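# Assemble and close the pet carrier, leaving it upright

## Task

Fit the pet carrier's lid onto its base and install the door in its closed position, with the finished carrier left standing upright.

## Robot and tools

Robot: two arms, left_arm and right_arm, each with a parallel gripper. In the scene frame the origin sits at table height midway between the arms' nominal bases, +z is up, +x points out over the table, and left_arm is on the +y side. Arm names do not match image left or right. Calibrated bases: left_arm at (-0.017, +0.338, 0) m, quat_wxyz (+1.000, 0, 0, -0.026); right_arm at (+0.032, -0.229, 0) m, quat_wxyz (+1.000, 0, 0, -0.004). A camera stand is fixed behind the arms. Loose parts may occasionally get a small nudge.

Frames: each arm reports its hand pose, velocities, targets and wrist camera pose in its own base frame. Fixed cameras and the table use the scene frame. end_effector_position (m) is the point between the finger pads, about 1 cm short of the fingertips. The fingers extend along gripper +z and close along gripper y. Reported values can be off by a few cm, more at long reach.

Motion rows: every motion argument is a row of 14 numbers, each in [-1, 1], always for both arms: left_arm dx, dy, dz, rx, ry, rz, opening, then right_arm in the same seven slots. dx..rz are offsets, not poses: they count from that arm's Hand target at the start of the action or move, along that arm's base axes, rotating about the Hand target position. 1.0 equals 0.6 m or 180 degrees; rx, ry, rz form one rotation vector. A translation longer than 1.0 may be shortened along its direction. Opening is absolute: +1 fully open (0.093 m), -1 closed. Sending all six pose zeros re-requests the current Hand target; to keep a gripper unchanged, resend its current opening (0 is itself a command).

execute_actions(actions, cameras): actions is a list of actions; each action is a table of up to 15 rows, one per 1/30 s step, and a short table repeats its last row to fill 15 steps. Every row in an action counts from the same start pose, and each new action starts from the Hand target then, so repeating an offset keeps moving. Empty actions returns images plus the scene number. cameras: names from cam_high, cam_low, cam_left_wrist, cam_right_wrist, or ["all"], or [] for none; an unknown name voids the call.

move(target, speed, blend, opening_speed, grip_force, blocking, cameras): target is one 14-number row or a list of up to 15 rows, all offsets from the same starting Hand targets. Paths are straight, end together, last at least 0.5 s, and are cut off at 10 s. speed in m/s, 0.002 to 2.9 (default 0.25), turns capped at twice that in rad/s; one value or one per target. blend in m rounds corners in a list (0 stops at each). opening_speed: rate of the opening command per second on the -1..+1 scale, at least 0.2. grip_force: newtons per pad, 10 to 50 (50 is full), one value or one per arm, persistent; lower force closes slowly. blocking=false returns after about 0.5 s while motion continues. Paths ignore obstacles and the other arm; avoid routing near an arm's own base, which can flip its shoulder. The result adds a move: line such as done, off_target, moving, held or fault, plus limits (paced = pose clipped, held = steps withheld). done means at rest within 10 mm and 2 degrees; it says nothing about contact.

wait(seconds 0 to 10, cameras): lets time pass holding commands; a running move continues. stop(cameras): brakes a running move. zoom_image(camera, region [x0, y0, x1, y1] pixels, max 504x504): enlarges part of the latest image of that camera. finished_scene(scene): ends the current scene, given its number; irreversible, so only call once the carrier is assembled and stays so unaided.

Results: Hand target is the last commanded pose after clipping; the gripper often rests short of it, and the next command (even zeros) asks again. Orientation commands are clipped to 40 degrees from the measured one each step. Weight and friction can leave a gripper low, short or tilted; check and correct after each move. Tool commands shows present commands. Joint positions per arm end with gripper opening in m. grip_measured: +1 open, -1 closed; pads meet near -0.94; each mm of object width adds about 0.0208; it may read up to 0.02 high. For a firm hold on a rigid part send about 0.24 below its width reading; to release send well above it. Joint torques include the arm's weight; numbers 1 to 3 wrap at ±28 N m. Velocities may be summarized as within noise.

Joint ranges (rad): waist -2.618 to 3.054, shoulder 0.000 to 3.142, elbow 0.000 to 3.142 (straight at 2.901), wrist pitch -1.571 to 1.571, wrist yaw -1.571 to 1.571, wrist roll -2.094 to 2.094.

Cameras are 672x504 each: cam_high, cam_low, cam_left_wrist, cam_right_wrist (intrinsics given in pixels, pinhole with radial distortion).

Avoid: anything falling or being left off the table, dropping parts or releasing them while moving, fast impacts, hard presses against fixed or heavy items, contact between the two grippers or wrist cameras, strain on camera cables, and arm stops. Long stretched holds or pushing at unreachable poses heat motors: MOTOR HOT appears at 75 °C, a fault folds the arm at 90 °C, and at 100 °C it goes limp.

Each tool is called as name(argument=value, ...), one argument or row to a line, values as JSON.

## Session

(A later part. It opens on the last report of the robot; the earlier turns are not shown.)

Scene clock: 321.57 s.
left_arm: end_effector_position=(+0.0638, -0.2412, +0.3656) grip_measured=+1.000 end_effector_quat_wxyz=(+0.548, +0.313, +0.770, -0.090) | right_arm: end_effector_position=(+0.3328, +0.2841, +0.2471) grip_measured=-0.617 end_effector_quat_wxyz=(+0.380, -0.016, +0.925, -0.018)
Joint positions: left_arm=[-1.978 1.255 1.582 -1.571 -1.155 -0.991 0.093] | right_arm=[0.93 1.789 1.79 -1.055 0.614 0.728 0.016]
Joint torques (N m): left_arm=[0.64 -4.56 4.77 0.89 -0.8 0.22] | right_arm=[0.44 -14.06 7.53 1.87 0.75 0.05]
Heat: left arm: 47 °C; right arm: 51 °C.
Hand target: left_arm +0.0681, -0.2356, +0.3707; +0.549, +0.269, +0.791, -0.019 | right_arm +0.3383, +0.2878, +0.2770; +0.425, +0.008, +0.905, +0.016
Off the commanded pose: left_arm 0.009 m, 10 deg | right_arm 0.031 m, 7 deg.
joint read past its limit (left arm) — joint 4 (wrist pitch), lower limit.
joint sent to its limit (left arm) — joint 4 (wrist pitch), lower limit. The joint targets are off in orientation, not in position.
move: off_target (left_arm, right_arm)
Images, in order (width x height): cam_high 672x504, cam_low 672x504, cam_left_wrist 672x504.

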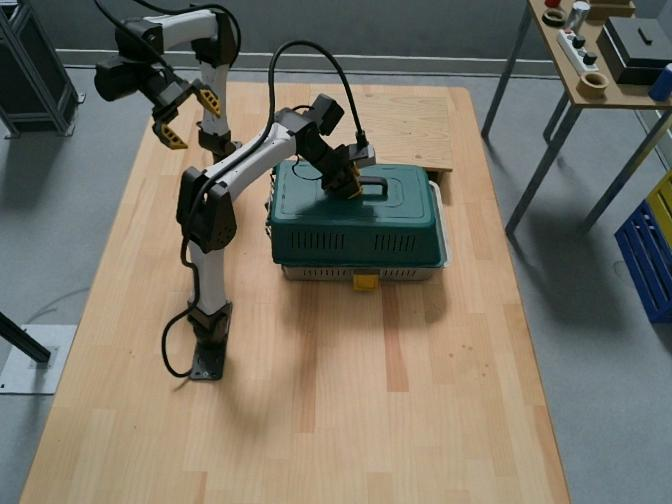

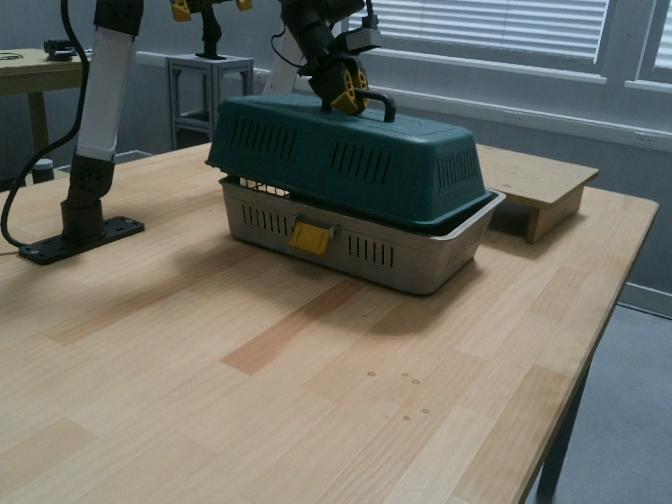

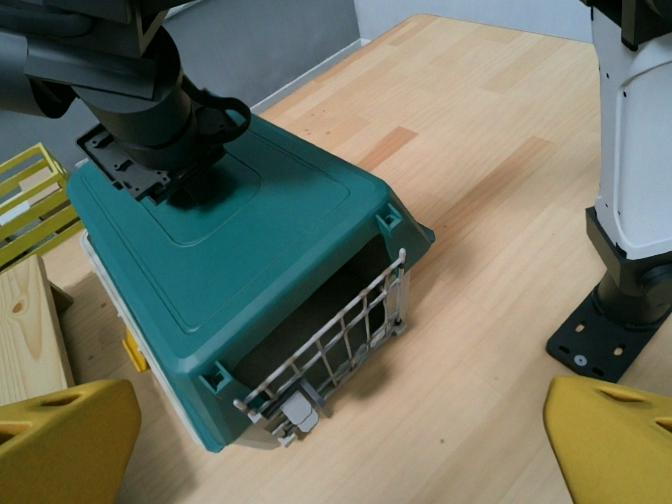

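move(
  target=[0,0,0,0,0,0,1,-0.008,0.013,0.005,0,-0.033,0,-1],
  cameras=["cam_left_wrist","cam_high","cam_low"],
  speed=0.06,
)

zoom_image(
  camera="cam_left_wrist",
  region=[150, 120, 450, 460],
)

zoom_image(
  camera="cam_low",
  region=[180, 50, 520, 310],
)

Scene clock: 330.73 s.
left_arm: end_effector_position=(+0.0638, -0.2412, +0.3656) grip_measured=+1.000 end_effector_quat_wxyz=(+0.548, +0.313, +0.770, -0.090) | right_arm: end_effector_position=(+0.3293, +0.2931, +0.2482) grip_measured=-0.617 end_effector_quat_wxyz=(+0.425, -0.016, +0.905, -0.014)
Joint positions: left_arm=[-1.978 1.255 1.582 -1.571 -1.155 -0.991 0.093] | right_arm=[0.976 1.751 1.687 -0.923 0.701 0.723 0.016]
Joint torques (N m): left_arm=[0.55 -4.68 4.67 0.88 -0.77 0.27] | right_arm=[0.66 -13.98 7.58 1.96 0.88 -0.06]
Heat: left arm: 47 °C; right arm: 50 °C.
Hand target: left_arm +0.0681, -0.2356, +0.3707; +0.549, +0.269, +0.791, -0.019 | right_arm +0.3336, +0.2956, +0.2802; +0.471, +0.007, +0.882, +0.017
Off the commanded pose: left_arm 0.009 m, 10 deg | right_arm 0.032 m, 7 deg.
joint read past its limit (left arm) — joint 4 (wrist pitch), lower limit.
joint sent to its limit (left arm) — joint 4 (wrist pitch), lower limit. The joint targets are off in orientation, not in position.
move: off_target (left_arm, right_arm)
Images, in order (width x height): cam_high 672x504, cam_low 672x504, cam_left_wrist 672x504.

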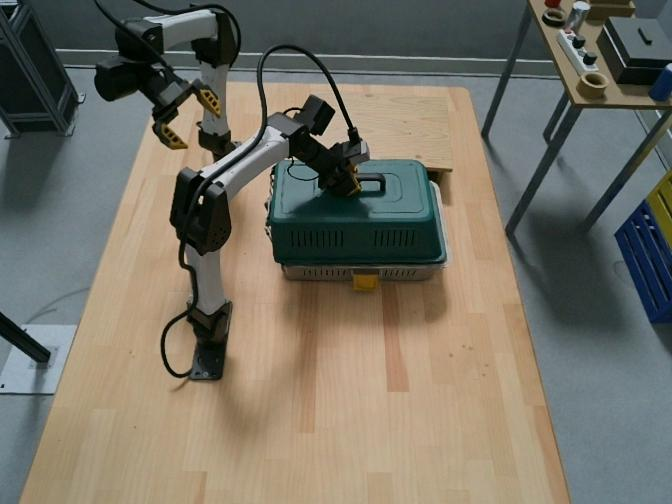

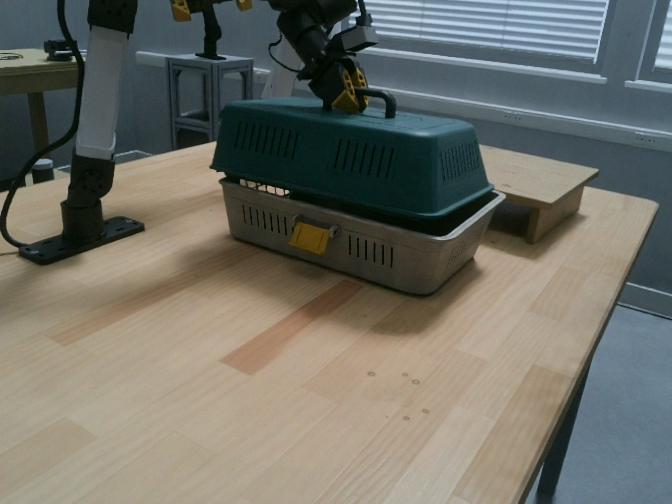

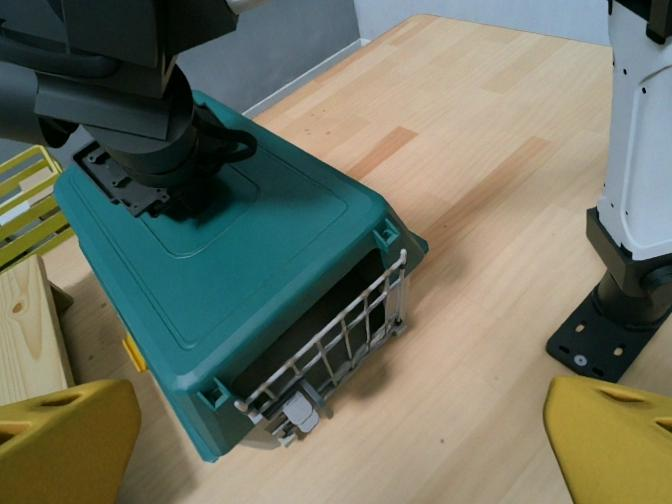

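Scaled by 1.482 from the camera's 672x504 image, which has a finer 960x720 frame.

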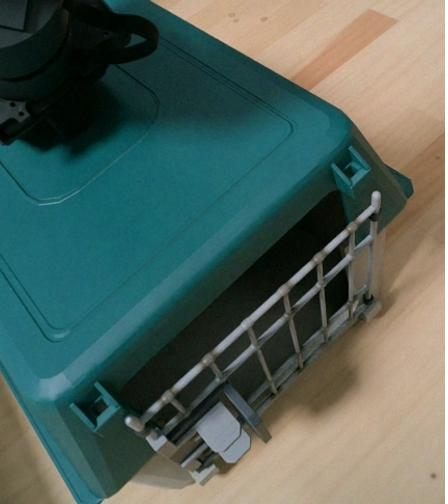

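Scaled by 1.482 from the camera's 672x504 image, which has a finer 960x720 frame.

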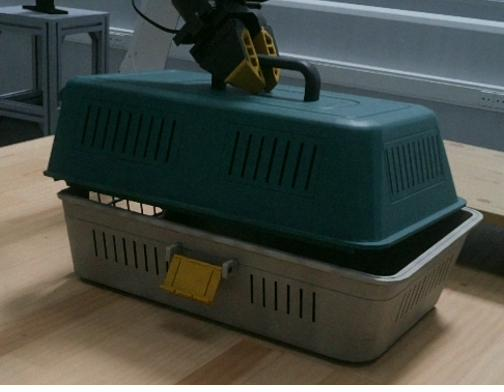

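move(
  target=[0,0,0,0,0,0,1,-0.006,-0.007,-0.022,0,-0.004,0,-1],
  cameras=["cam_left_wrist","cam_high","cam_low"],
  speed=0.06,
)

zoom_image(
  camera="cam_left_wrist",
  region=[180, 200, 440, 480],
)

zoom_image(
  camera="cam_low",
  region=[180, 50, 520, 310],
)

zoom_image(
  camera="cam_high",
  region=[250, 140, 460, 300],
)

Scene clock: 340.47 s.
left_arm: end_effector_position=(+0.0638, -0.2412, +0.3656) grip_measured=+1.000 end_effector_quat_wxyz=(+0.548, +0.313, +0.770, -0.090) | right_arm: end_effector_position=(+0.3291, +0.2902, +0.2404) grip_measured=-0.617 end_effector_quat_wxyz=(+0.440, -0.007, +0.898, -0.005)
Joint positions: left_arm=[-1.978 1.255 1.582 -1.571 -1.155 -0.991 0.093] | right_arm=[0.978 1.712 1.586 -0.824 0.717 0.723 0.016]
Joint torques (N m): left_arm=[0.55 -4.64 4.71 0.88 -0.79 0.23] | right_arm=[0.9 -13.33 7.3 1.82 0.82 -0.14]
Heat: left arm: 47 °C; right arm: 51 °C.
Hand target: left_arm +0.0681, -0.2356, +0.3707; +0.549, +0.269, +0.791, -0.019 | right_arm +0.3300, +0.2913, +0.2668; +0.477, +0.007, +0.879, +0.017
Off the commanded pose: left_arm 0.009 m, 10 deg | right_arm 0.027 m, 6 deg.
joint read past its limit (left arm) — joint 4 (wrist pitch), lower limit.
joint sent to its limit (left arm) — joint 4 (wrist pitch), lower limit. The joint targets are off in orientation, not in position.
move: off_target (left_arm, right_arm)
Images, in order (width x height): cam_high 672x504, cam_low 672x504, cam_left_wrist 672x504.

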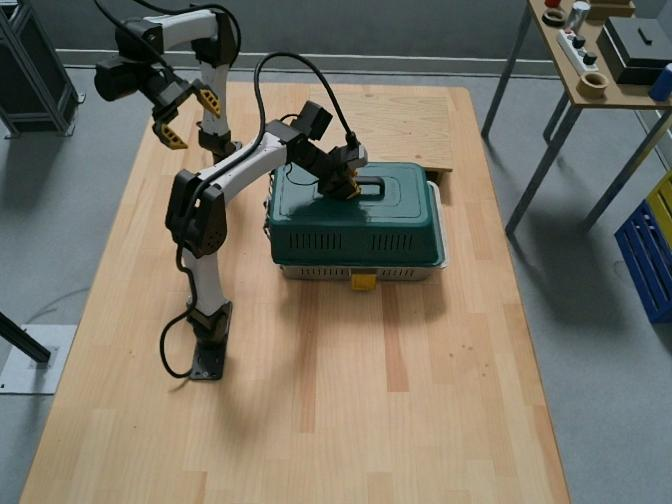

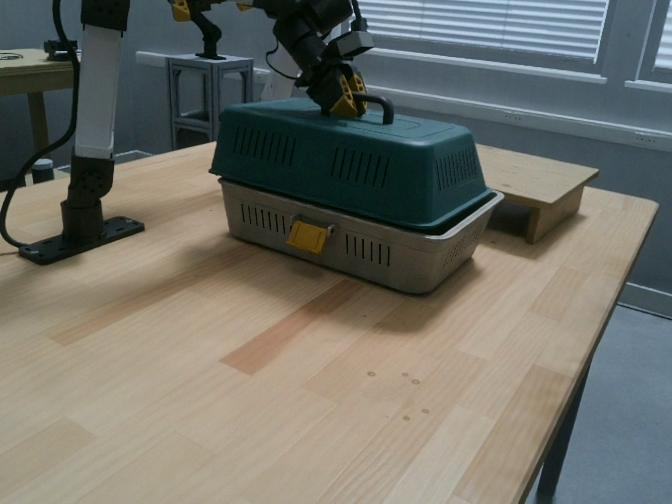

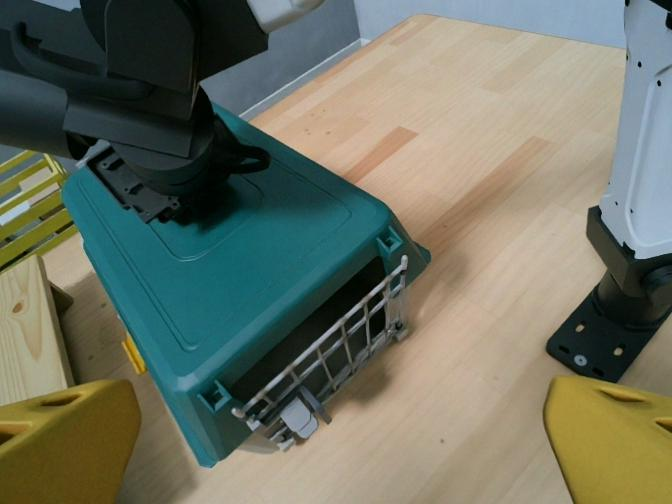

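Scaled by 1.800 from the camera's 672x504 image, which has a finer 960x720 frame.

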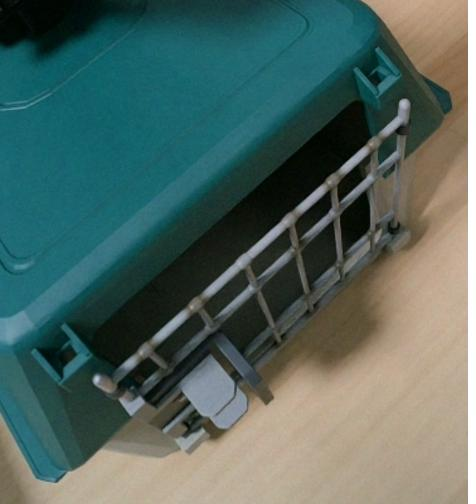

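Scaled by 1.482 from the camera's 672x504 image, which has a finer 960x720 frame.

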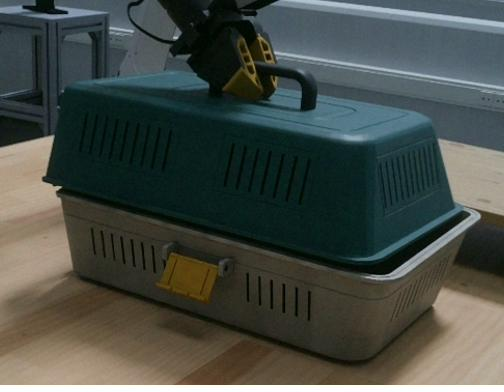

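Scaled by 2.400 from the camera's 672x504 image, which has a finer 960x720 frame.

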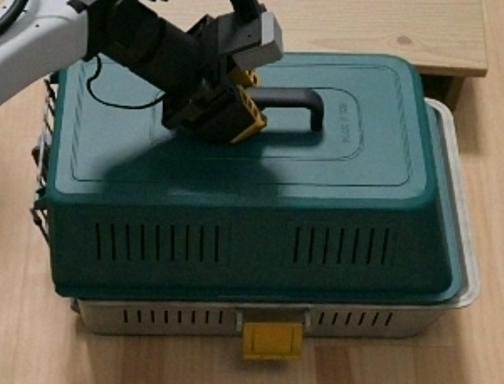

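move(
  target=[
    [0,0,0,0,0,0,1,0.0,0,0.03,0,0,0,-1],
    [0,0,0,0,0,0,1,-0.03,0,0.025,0,0,0,-1],
  ],
  cameras=["cam_left_wrist","cam_high","cam_low"],
  speed=0.06,
)

zoom_image(
  camera="cam_left_wrist",
  region=[180, 200, 440, 480],
)

zoom_image(
  camera="cam_low",
  region=[180, 50, 520, 310],
)

Scene clock: 350.03 s.
left_arm: end_effector_position=(+0.0638, -0.2412, +0.3656) grip_measured=+1.000 end_effector_quat_wxyz=(+0.548, +0.313, +0.770, -0.090) | right_arm: end_effector_position=(+0.3120, +0.2941, +0.2513) grip_measured=-0.618 end_effector_quat_wxyz=(+0.444, -0.014, +0.896, -0.006)
Joint positions: left_arm=[-1.978 1.255 1.582 -1.571 -1.155 -0.991 0.093] | right_arm=[1.026 1.694 1.608 -0.885 0.747 0.752 0.016]
Joint torques (N m): left_arm=[0.38 -4.64 4.89 0.9 -0.79 0.25] | right_arm=[0.57 -13.29 9.13 1.51 0.82 -0.01]
Heat: left arm: 47 °C; right arm: 50 °C.
Hand target: left_arm +0.0681, -0.2356, +0.3707; +0.549, +0.269, +0.791, -0.019 | right_arm +0.3120, +0.2914, +0.2819; +0.477, +0.007, +0.879, +0.017
Off the commanded pose: left_arm 0.009 m, 10 deg | right_arm 0.031 m, 6 deg.
joint read past its limit (left arm) — joint 4 (wrist pitch), lower limit.
joint sent to its limit (left arm) — joint 4 (wrist pitch), lower limit. The joint targets are off in orientation, not in position.
move: off_target (left_arm, right_arm)
Images, in order (width x height): cam_high 672x504, cam_low 672x504, cam_left_wrist 672x504.

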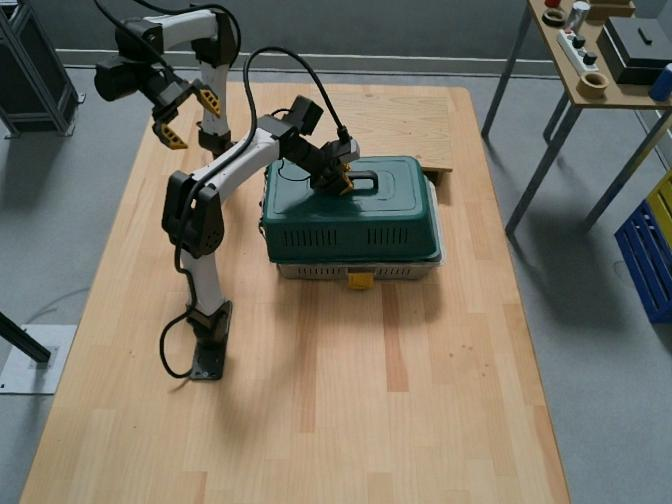

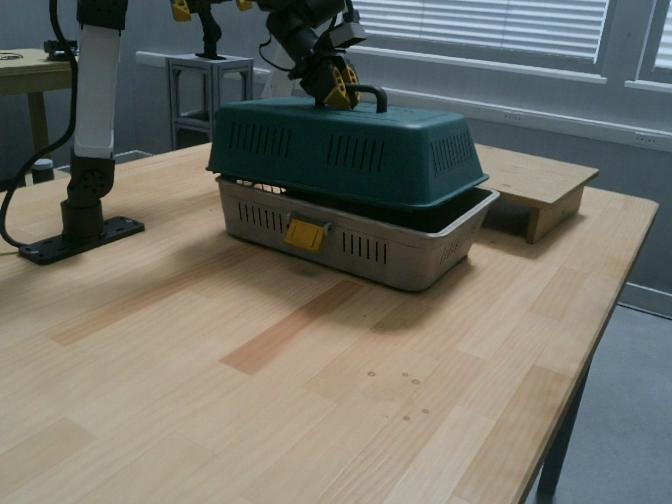

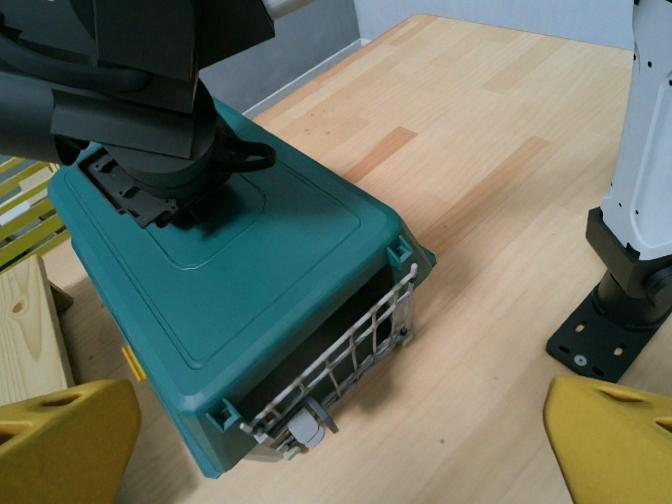

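Scaled by 1.800 from the camera's 672x504 image, which has a finer 960x720 frame.

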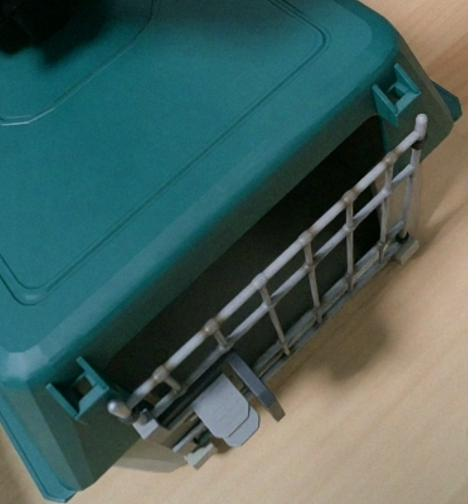

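Scaled by 1.482 from the camera's 672x504 image, which has a finer 960x720 frame.

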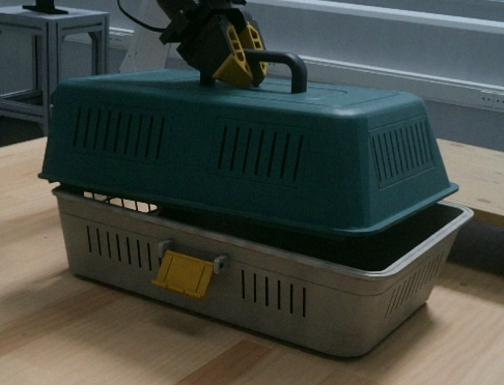

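move(
  target=[
    [0,0,0,0,0,0,1,0.02,0,0.02,0,0,0,-1],
    [0,0,0,0,0,0,1,0.02,0,0.07,0,0,0,-1],
  ],
  cameras=["cam_left_wrist","cam_high","cam_low"],
  speed=0.06,
)

zoom_image(
  camera="cam_left_wrist",
  region=[180, 200, 440, 480],
)

zoom_image(
  camera="cam_low",
  region=[180, 50, 520, 310],
)

Scene clock: 355.23 s.
left_arm: end_effector_position=(+0.0638, -0.2412, +0.3656) grip_measured=+1.000 end_effector_quat_wxyz=(+0.548, +0.313, +0.770, -0.090) | right_arm: end_effector_position=(+0.3144, +0.2891, +0.2926) grip_measured=-0.618 end_effector_quat_wxyz=(+0.440, -0.017, +0.898, -0.007)
Joint positions: left_arm=[-1.978 1.255 1.582 -1.571 -1.155 -0.991 0.093] | right_arm=[1.01 1.724 1.816 -1.059 0.731 0.734 0.016]
Joint torques (N m): left_arm=[0.62 -4.49 4.79 0.88 -0.8 0.28] | right_arm=[-0.58 -9.89 12.29 1.67 0.79 -0.12]
Heat: left arm: 47 °C; right arm: 50 °C.
Hand target: left_arm +0.0681, -0.2356, +0.3707; +0.549, +0.269, +0.791, -0.019 | right_arm +0.3240, +0.2913, +0.3239; +0.477, +0.007, +0.879, +0.017
Off the commanded pose: left_arm 0.009 m, 10 deg | right_arm 0.033 m, 6 deg.
joint read past its limit (left arm) — joint 4 (wrist pitch), lower limit.
joint sent to its limit (left arm) — joint 4 (wrist pitch), lower limit. The joint targets are off in orientation, not in position.
move: off_target (left_arm, right_arm)
Images, in order (width x height): cam_high 672x504, cam_low 672x504, cam_left_wrist 672x504.

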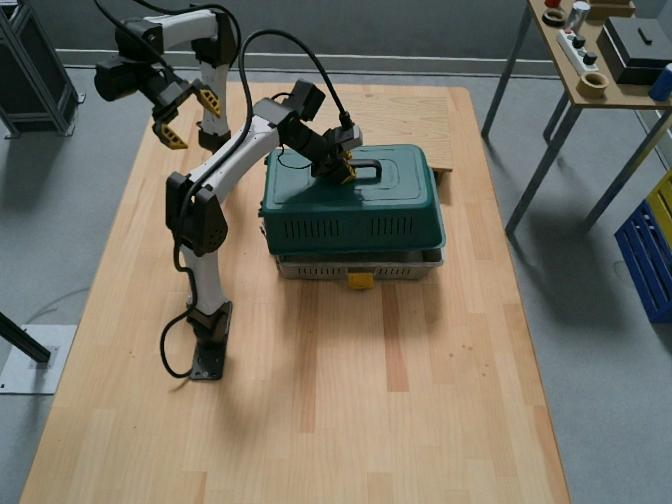

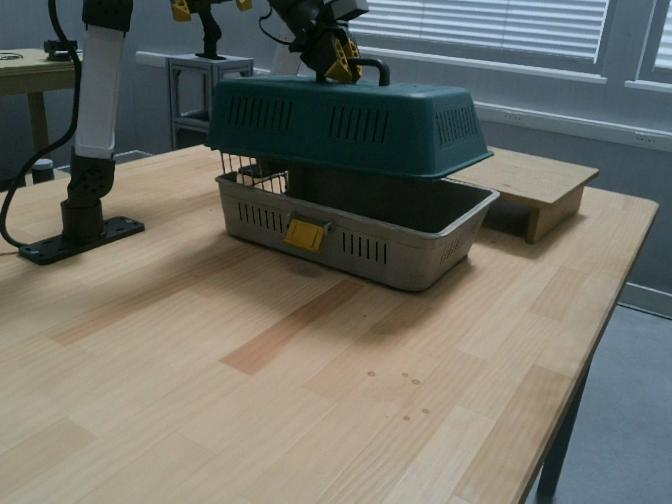

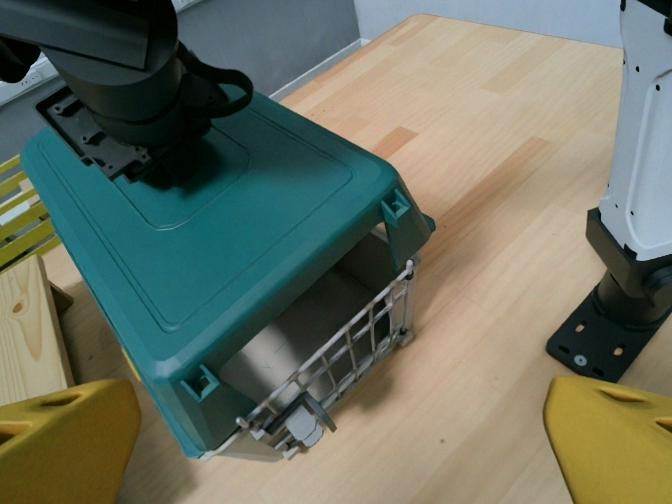

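Scaled by 1.800 from the camera's 672x504 image, which has a finer 960x720 frame.

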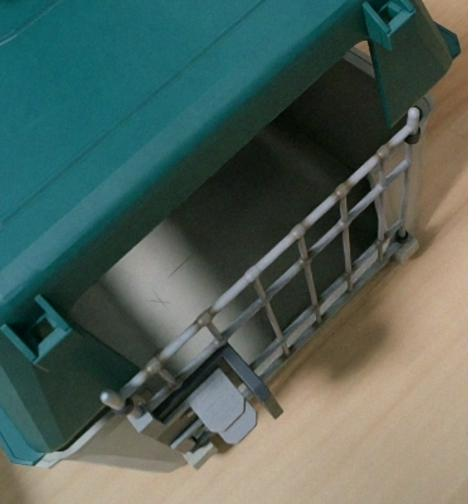

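Scaled by 1.482 from the camera's 672x504 image, which has a finer 960x720 frame.

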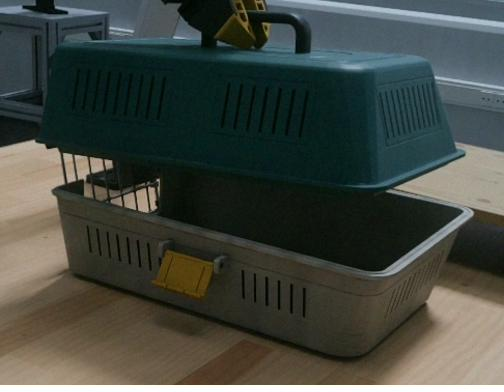

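move(
  target=[
    [0,0,0,0,0,0,1,-0.017,0.003,0,0,0,0,-1],
    [0,0,0,0,0,0,1,-0.017,0.003,-0.035,0,0,0,-1],
  ],
  cameras=["cam_left_wrist","cam_low"],
  speed=0.06,
)

zoom_image(
  camera="cam_left_wrist",
  region=[180, 200, 440, 480],
)

zoom_image(
  camera="cam_low",
  region=[180, 50, 520, 310],
)

Scene clock: 362.53 s.
left_arm: end_effector_position=(+0.0638, -0.2412, +0.3656) grip_measured=+1.000 end_effector_quat_wxyz=(+0.548, +0.313, +0.770, -0.090) | right_arm: end_effector_position=(+0.3096, +0.2938, +0.2731) grip_measured=-0.618 end_effector_quat_wxyz=(+0.436, -0.021, +0.900, -0.013)
Joint positions: left_arm=[-1.978 1.255 1.582 -1.571 -1.155 -0.991 0.093] | right_arm=[1.029 1.724 1.746 -1.02 0.741 0.755 0.016]
Joint torques (N m): left_arm=[0.57 -4.71 4.85 0.88 -0.83 0.21] | right_arm=[0.2 -13.24 7.69 1.82 0.89 0.01]
Heat: left arm: 47 °C; right arm: 50 °C.
Hand target: left_arm +0.0681, -0.2356, +0.3707; +0.549, +0.269, +0.791, -0.019 | right_arm +0.3139, +0.2931, +0.3029; +0.477, +0.007, +0.879, +0.017
Off the commanded pose: left_arm 0.009 m, 10 deg | right_arm 0.030 m, 7 deg.
joint read past its limit (left arm) — joint 4 (wrist pitch), lower limit.
joint sent to its limit (left arm) — joint 4 (wrist pitch), lower limit. The joint targets are off in orientation, not in position.
move: off_target (left_arm, right_arm)
Images, in order (width x height): cam_low 672x504, cam_left_wrist 672x504.

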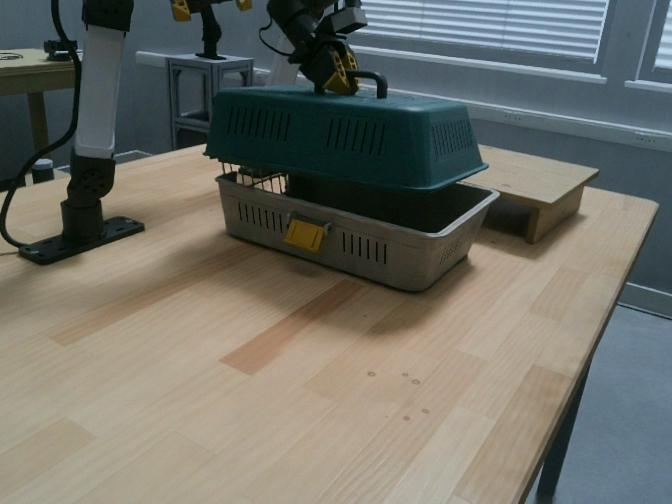

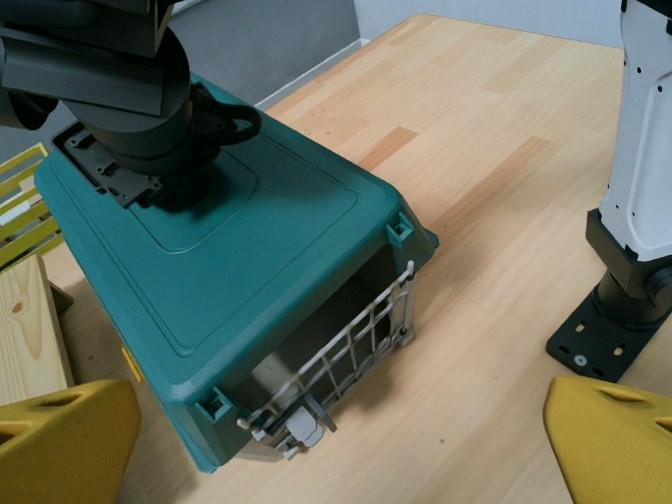

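Scaled by 1.800 from the camera's 672x504 image, which has a finer 960x720 frame.

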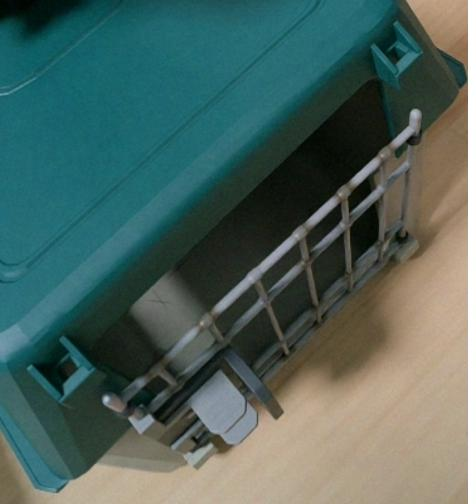

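Scaled by 1.482 from the camera's 672x504 image, which has a finer 960x720 frame.

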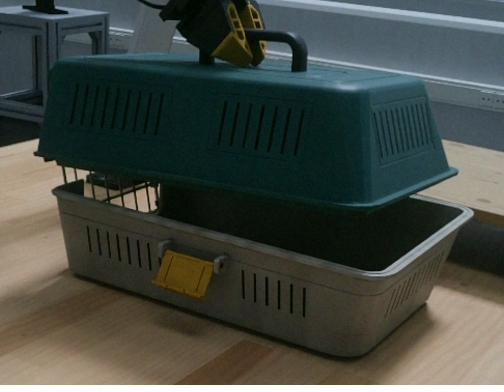

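move(
  target=[0,0,0,0,0,0,1,-0.004,0.003,-0.015,0.02,0,0,-1],
  cameras=["cam_left_wrist","cam_low","cam_high"],
  speed=0.06,
)

zoom_image(
  camera="cam_left_wrist",
  region=[180, 200, 440, 480],
)

zoom_image(
  camera="cam_low",
  region=[180, 50, 520, 310],
)

zoom_image(
  camera="cam_high",
  region=[250, 130, 460, 290],
)

Scene clock: 369.67 s.
left_arm: end_effector_position=(+0.0638, -0.2412, +0.3656) grip_measured=+1.000 end_effector_quat_wxyz=(+0.548, +0.313, +0.770, -0.090) | right_arm: end_effector_position=(+0.3087, +0.2942, +0.2621) grip_measured=-0.618 end_effector_quat_wxyz=(+0.439, -0.009, +0.898, +0.003)
Joint positions: left_arm=[-1.978 1.255 1.582 -1.571 -1.155 -0.991 0.093] | right_arm=[1.029 1.694 1.658 -0.939 0.733 0.773 0.016]
Joint torques (N m): left_arm=[0.54 -4.49 4.83 0.87 -0.78 0.23] | right_arm=[0.18 -13.9 7.8 1.86 0.71 0.09]
Heat: left arm: 47 °C; right arm: 51 °C.
Hand target: left_arm +0.0681, -0.2356, +0.3707; +0.549, +0.269, +0.791, -0.019 | right_arm +0.3114, +0.2949, +0.2939; +0.476, +0.022, +0.878, +0.044
Off the commanded pose: left_arm 0.009 m, 10 deg | right_arm 0.032 m, 8 deg.
joint read past its limit (left arm) — joint 4 (wrist pitch), lower limit.
joint sent to its limit (left arm) — joint 4 (wrist pitch), lower limit. The joint targets are off in orientation, not in position.
move: off_target (left_arm, right_arm)
Images, in order (width x height): cam_high 672x504, cam_low 672x504, cam_left_wrist 672x504.

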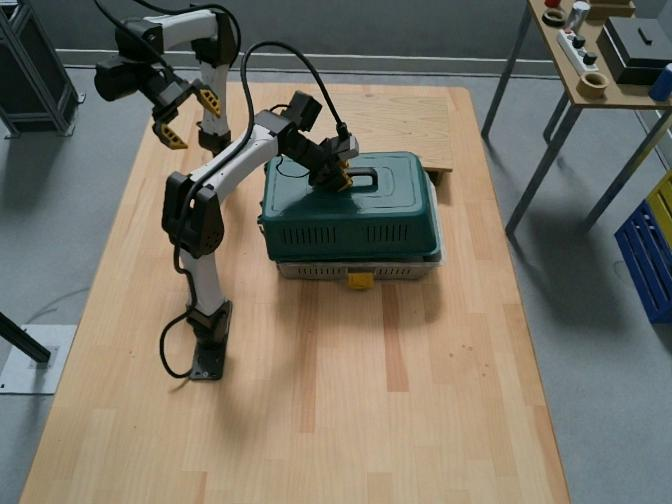

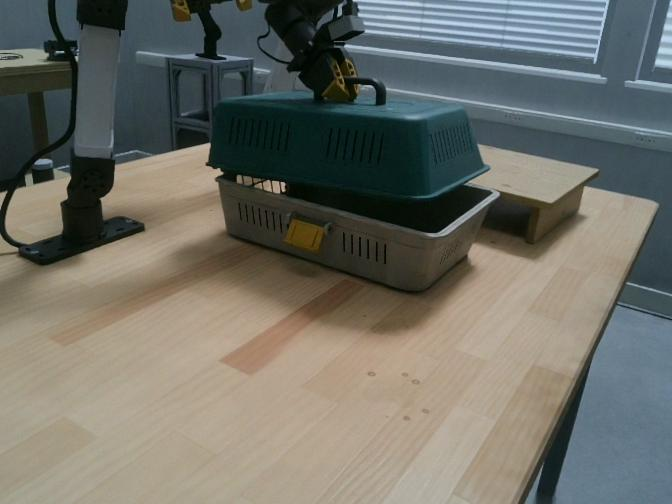

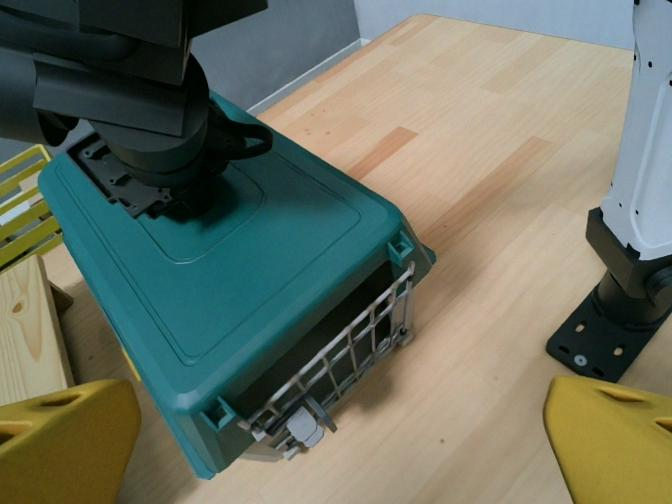

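Scaled by 1.800 from the camera's 672x504 image, which has a finer 960x720 frame.

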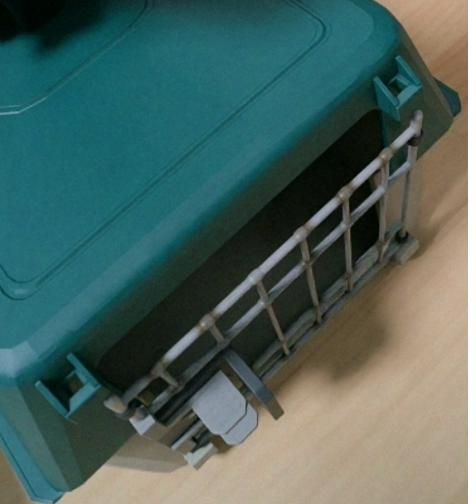

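Scaled by 1.482 from the camera's 672x504 image, which has a finer 960x720 frame.

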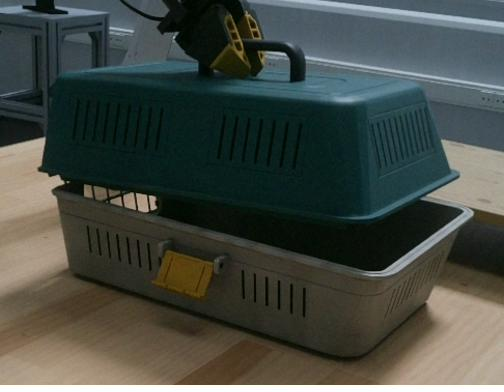

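Scaled by 2.400 from the camera's 672x504 image, which has a finer 960x720 frame.

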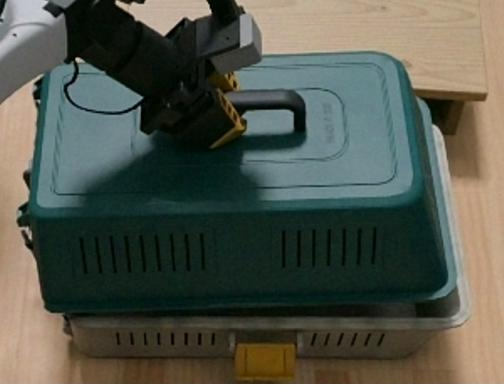

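move(
  target=[0,0,0,0,0,0,1,-0.004,0.0,-0.02,0.0,0,0,-1],
  cameras=["cam_left_wrist","cam_low","cam_high"],
  speed=0.05,
)

zoom_image(
  camera="cam_left_wrist",
  region=[180, 200, 440, 480],
)

zoom_image(
  camera="cam_low",
  region=[180, 50, 520, 310],
)

Scene clock: 375.40 s.
left_arm: end_effector_position=(+0.0638, -0.2412, +0.3656) grip_measured=+1.000 end_effector_quat_wxyz=(+0.548, +0.313, +0.770, -0.090) | right_arm: end_effector_position=(+0.3082, +0.2935, +0.2527) grip_measured=-0.618 end_effector_quat_wxyz=(+0.441, -0.006, +0.897, +0.007)
Joint positions: left_arm=[-1.978 1.255 1.582 -1.571 -1.155 -0.991 0.093] | right_arm=[1.029 1.677 1.598 -0.885 0.733 0.778 0.016]
Joint torques (N m): left_arm=[0.73 -4.56 4.74 0.9 -0.79 0.23] | right_arm=[0.69 -13.46 7.62 1.83 0.74 0.11]
Heat: left arm: 47 °C; right arm: 50 °C.
Hand target: left_arm +0.0681, -0.2356, +0.3707; +0.549, +0.269, +0.791, -0.019 | right_arm +0.3090, +0.2949, +0.2818; +0.476, +0.022, +0.878, +0.044
Off the commanded pose: left_arm 0.009 m, 10 deg | right_arm 0.029 m, 7 deg.
joint read past its limit (left arm) — joint 4 (wrist pitch), lower limit.
joint sent to its limit (left arm) — joint 4 (wrist pitch), lower limit. The joint targets are off in orientation, not in position.
move: off_target (left_arm, right_arm)
Images, in order (width x height): cam_high 672x504, cam_low 672x504, cam_left_wrist 672x504.

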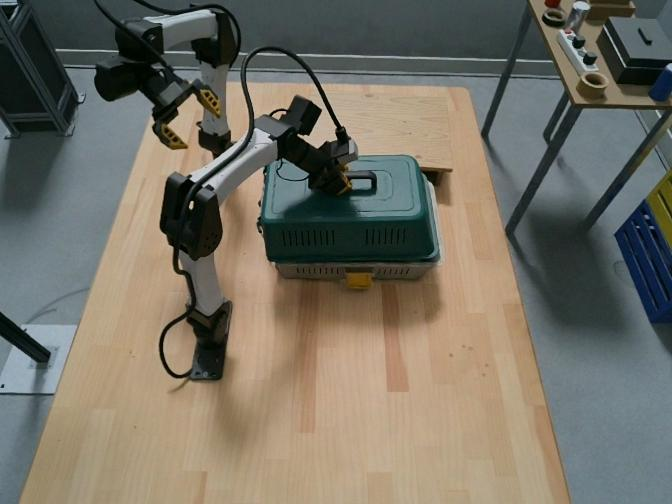

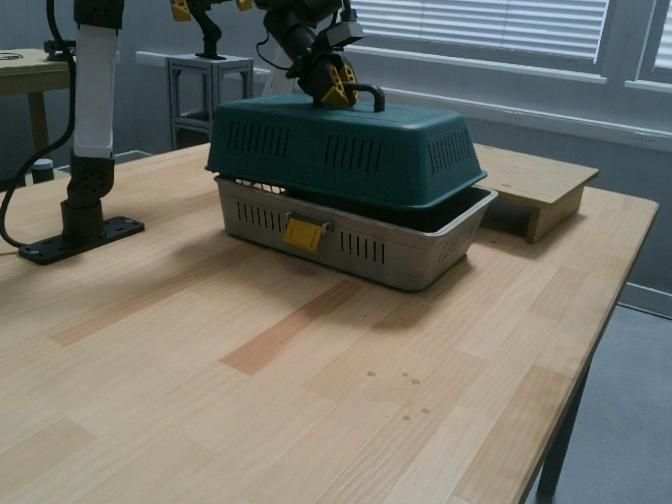

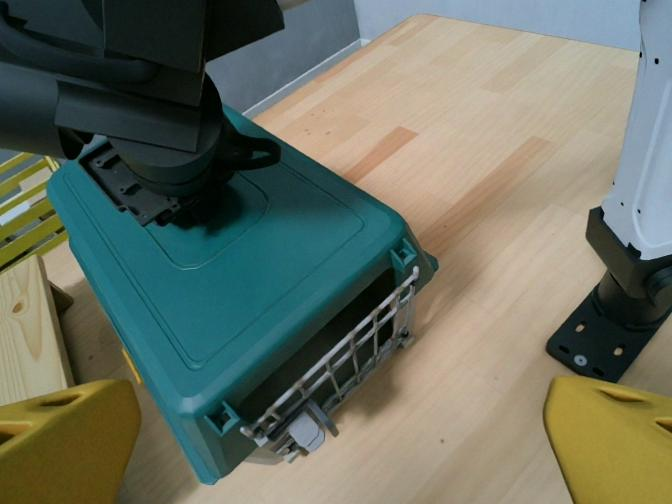

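Scaled by 1.800 from the camera's 672x504 image, which has a finer 960x720 frame.

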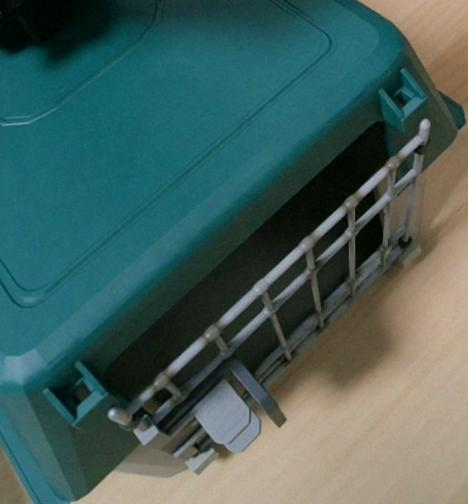

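Scaled by 1.482 from the camera's 672x504 image, which has a finer 960x720 frame.

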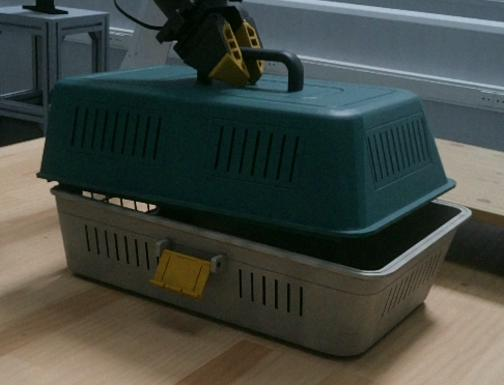

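move(
  target=[-0.05,0.0,-0.13,0,-0.05,0,1,0.01,0,0.06,0,0,0,-1],
  cameras=["cam_left_wrist","cam_low"],
  speed=0.08,
)

Scene clock: 390.23 s.
left_arm: end_effector_position=(+0.0386, -0.2364, +0.2887) grip_measured=+1.000 end_effector_quat_wxyz=(+0.583, +0.342, +0.734, -0.071) | right_arm: end_effector_position=(+0.3048, +0.2903, +0.2872) grip_measured=-0.618 end_effector_quat_wxyz=(+0.442, -0.004, +0.897, +0.017)
Joint positions: left_arm=[-2.14 1.246 1.211 -1.571 -1.254 -1.293 0.093] | right_arm=[1.029 1.677 1.734 -1.005 0.722 0.778 0.016]
Joint torques (N m): left_arm=[-0.34 -3.63 5.09 0.3 -0.87 -0.1] | right_arm=[-0.54 -8.96 12.62 1.73 0.75 -0.07]
Heat: left arm: 47 °C; right arm: 49 °C.
Hand target: left_arm +0.0381, -0.2356, +0.2927; +0.609, +0.269, +0.746, +0.002 | right_arm +0.3150, +0.2950, +0.3178; +0.476, +0.022, +0.878, +0.044
Off the commanded pose: left_arm 0.004 m, 12 deg | right_arm 0.033 m, 6 deg.
joint read past its limit (left arm) — joint 4 (wrist pitch), lower limit.
joint sent to its limit (left arm) — joint 4 (wrist pitch), lower limit. The joint targets are off in orientation, not in position.
move: off_target (left_arm, right_arm)
Images, in order (width x height): cam_low 672x504, cam_left_wrist 672x504.

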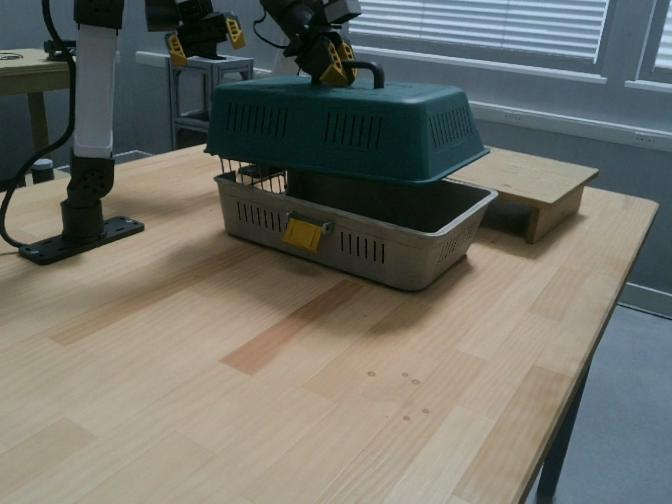

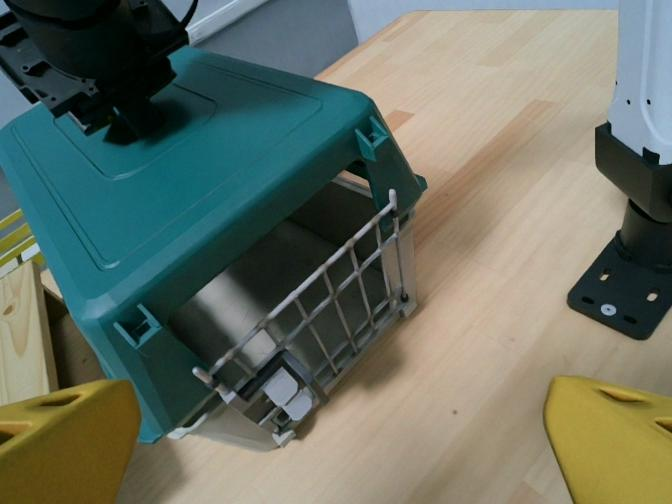

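zoom_image(
  camera="cam_left_wrist",
  region=[100, 260, 330, 460],
)

zoom_image(
  camera="cam_left_wrist",
  region=[320, 100, 460, 340],
)

Scaled by 2.191 from the camera's 672x504 image, which has a finer 960x720 frame.

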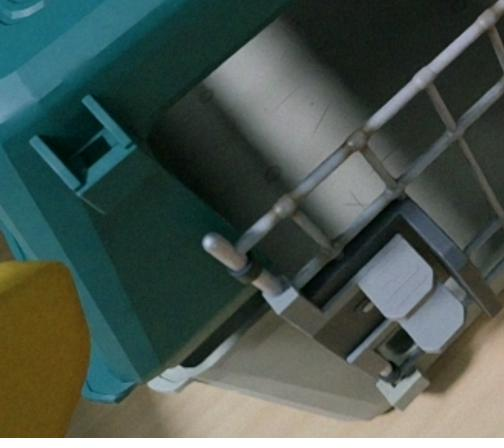

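Scaled by 2.100 from the camera's 672x504 image, which has a finer 960x720 frame.

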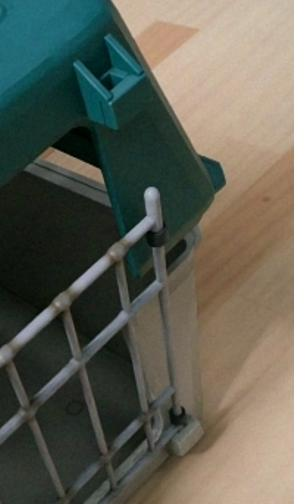

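move(
  target=[0,0,0,0,0,0,1,-0.02,0,-0.035,0,0,0,-1],
  cameras=["cam_left_wrist","cam_low"],
  speed=0.05,
)

zoom_image(
  camera="cam_left_wrist",
  region=[100, 260, 330, 460],
)

zoom_image(
  camera="cam_left_wrist",
  region=[320, 100, 460, 340],
)

Scene clock: 413.10 s.
left_arm: end_effector_position=(+0.0386, -0.2364, +0.2887) grip_measured=+1.000 end_effector_quat_wxyz=(+0.583, +0.342, +0.734, -0.071) | right_arm: end_effector_position=(+0.3013, +0.2937, +0.2692) grip_measured=-0.618 end_effector_quat_wxyz=(+0.440, -0.005, +0.898, +0.010)
Joint positions: left_arm=[-2.14 1.246 1.211 -1.571 -1.254 -1.293 0.093] | right_arm=[1.045 1.677 1.666 -0.963 0.738 0.797 0.016]
Joint torques (N m): left_arm=[-0.29 -3.69 5.37 0.27 -0.89 -0.12] | right_arm=[0.69 -12.79 7.61 1.83 0.8 0.08]
Heat: left arm: 48 °C; right arm: 50 °C.
Hand target: left_arm +0.0381, -0.2356, +0.2927; +0.609, +0.270, +0.746, +0.002 | right_arm +0.3030, +0.2950, +0.2968; +0.476, +0.022, +0.878, +0.044
Off the commanded pose: left_arm 0.004 m, 12 deg | right_arm 0.028 m, 7 deg.
joint read past its limit (left arm) — joint 4 (wrist pitch), lower limit.
joint sent to its limit (left arm) — joint 4 (wrist pitch), lower limit. The joint targets are off in orientation, not in position.
move: off_target (left_arm, right_arm)
Images, in order (width x height): cam_low 672x504, cam_left_wrist 672x504.

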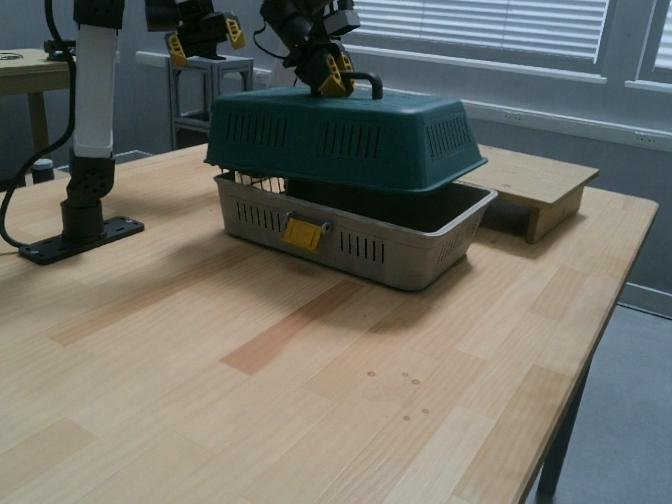

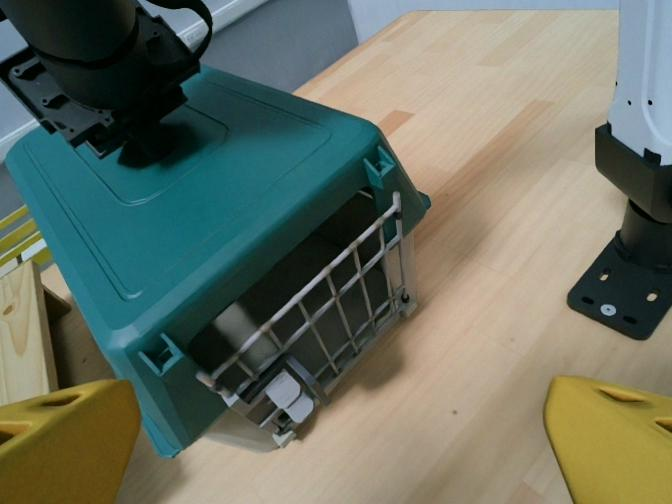

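Scaled by 2.191 from the camera's 672x504 image, which has a finer 960x720 frame.

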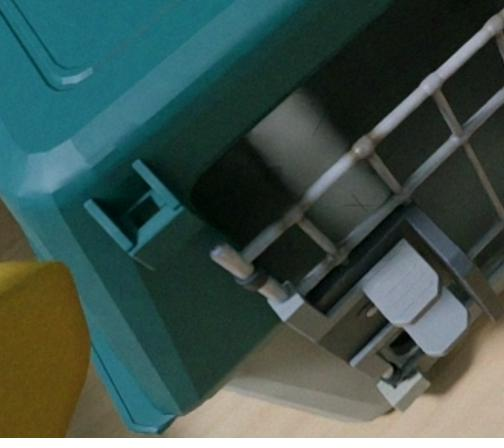

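Scaled by 2.100 from the camera's 672x504 image, which has a finer 960x720 frame.

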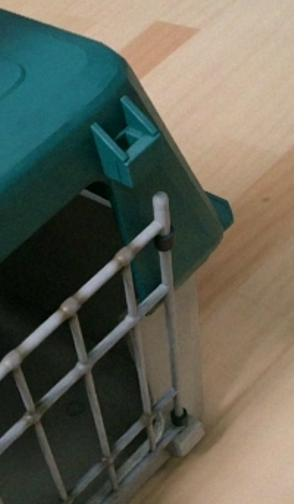

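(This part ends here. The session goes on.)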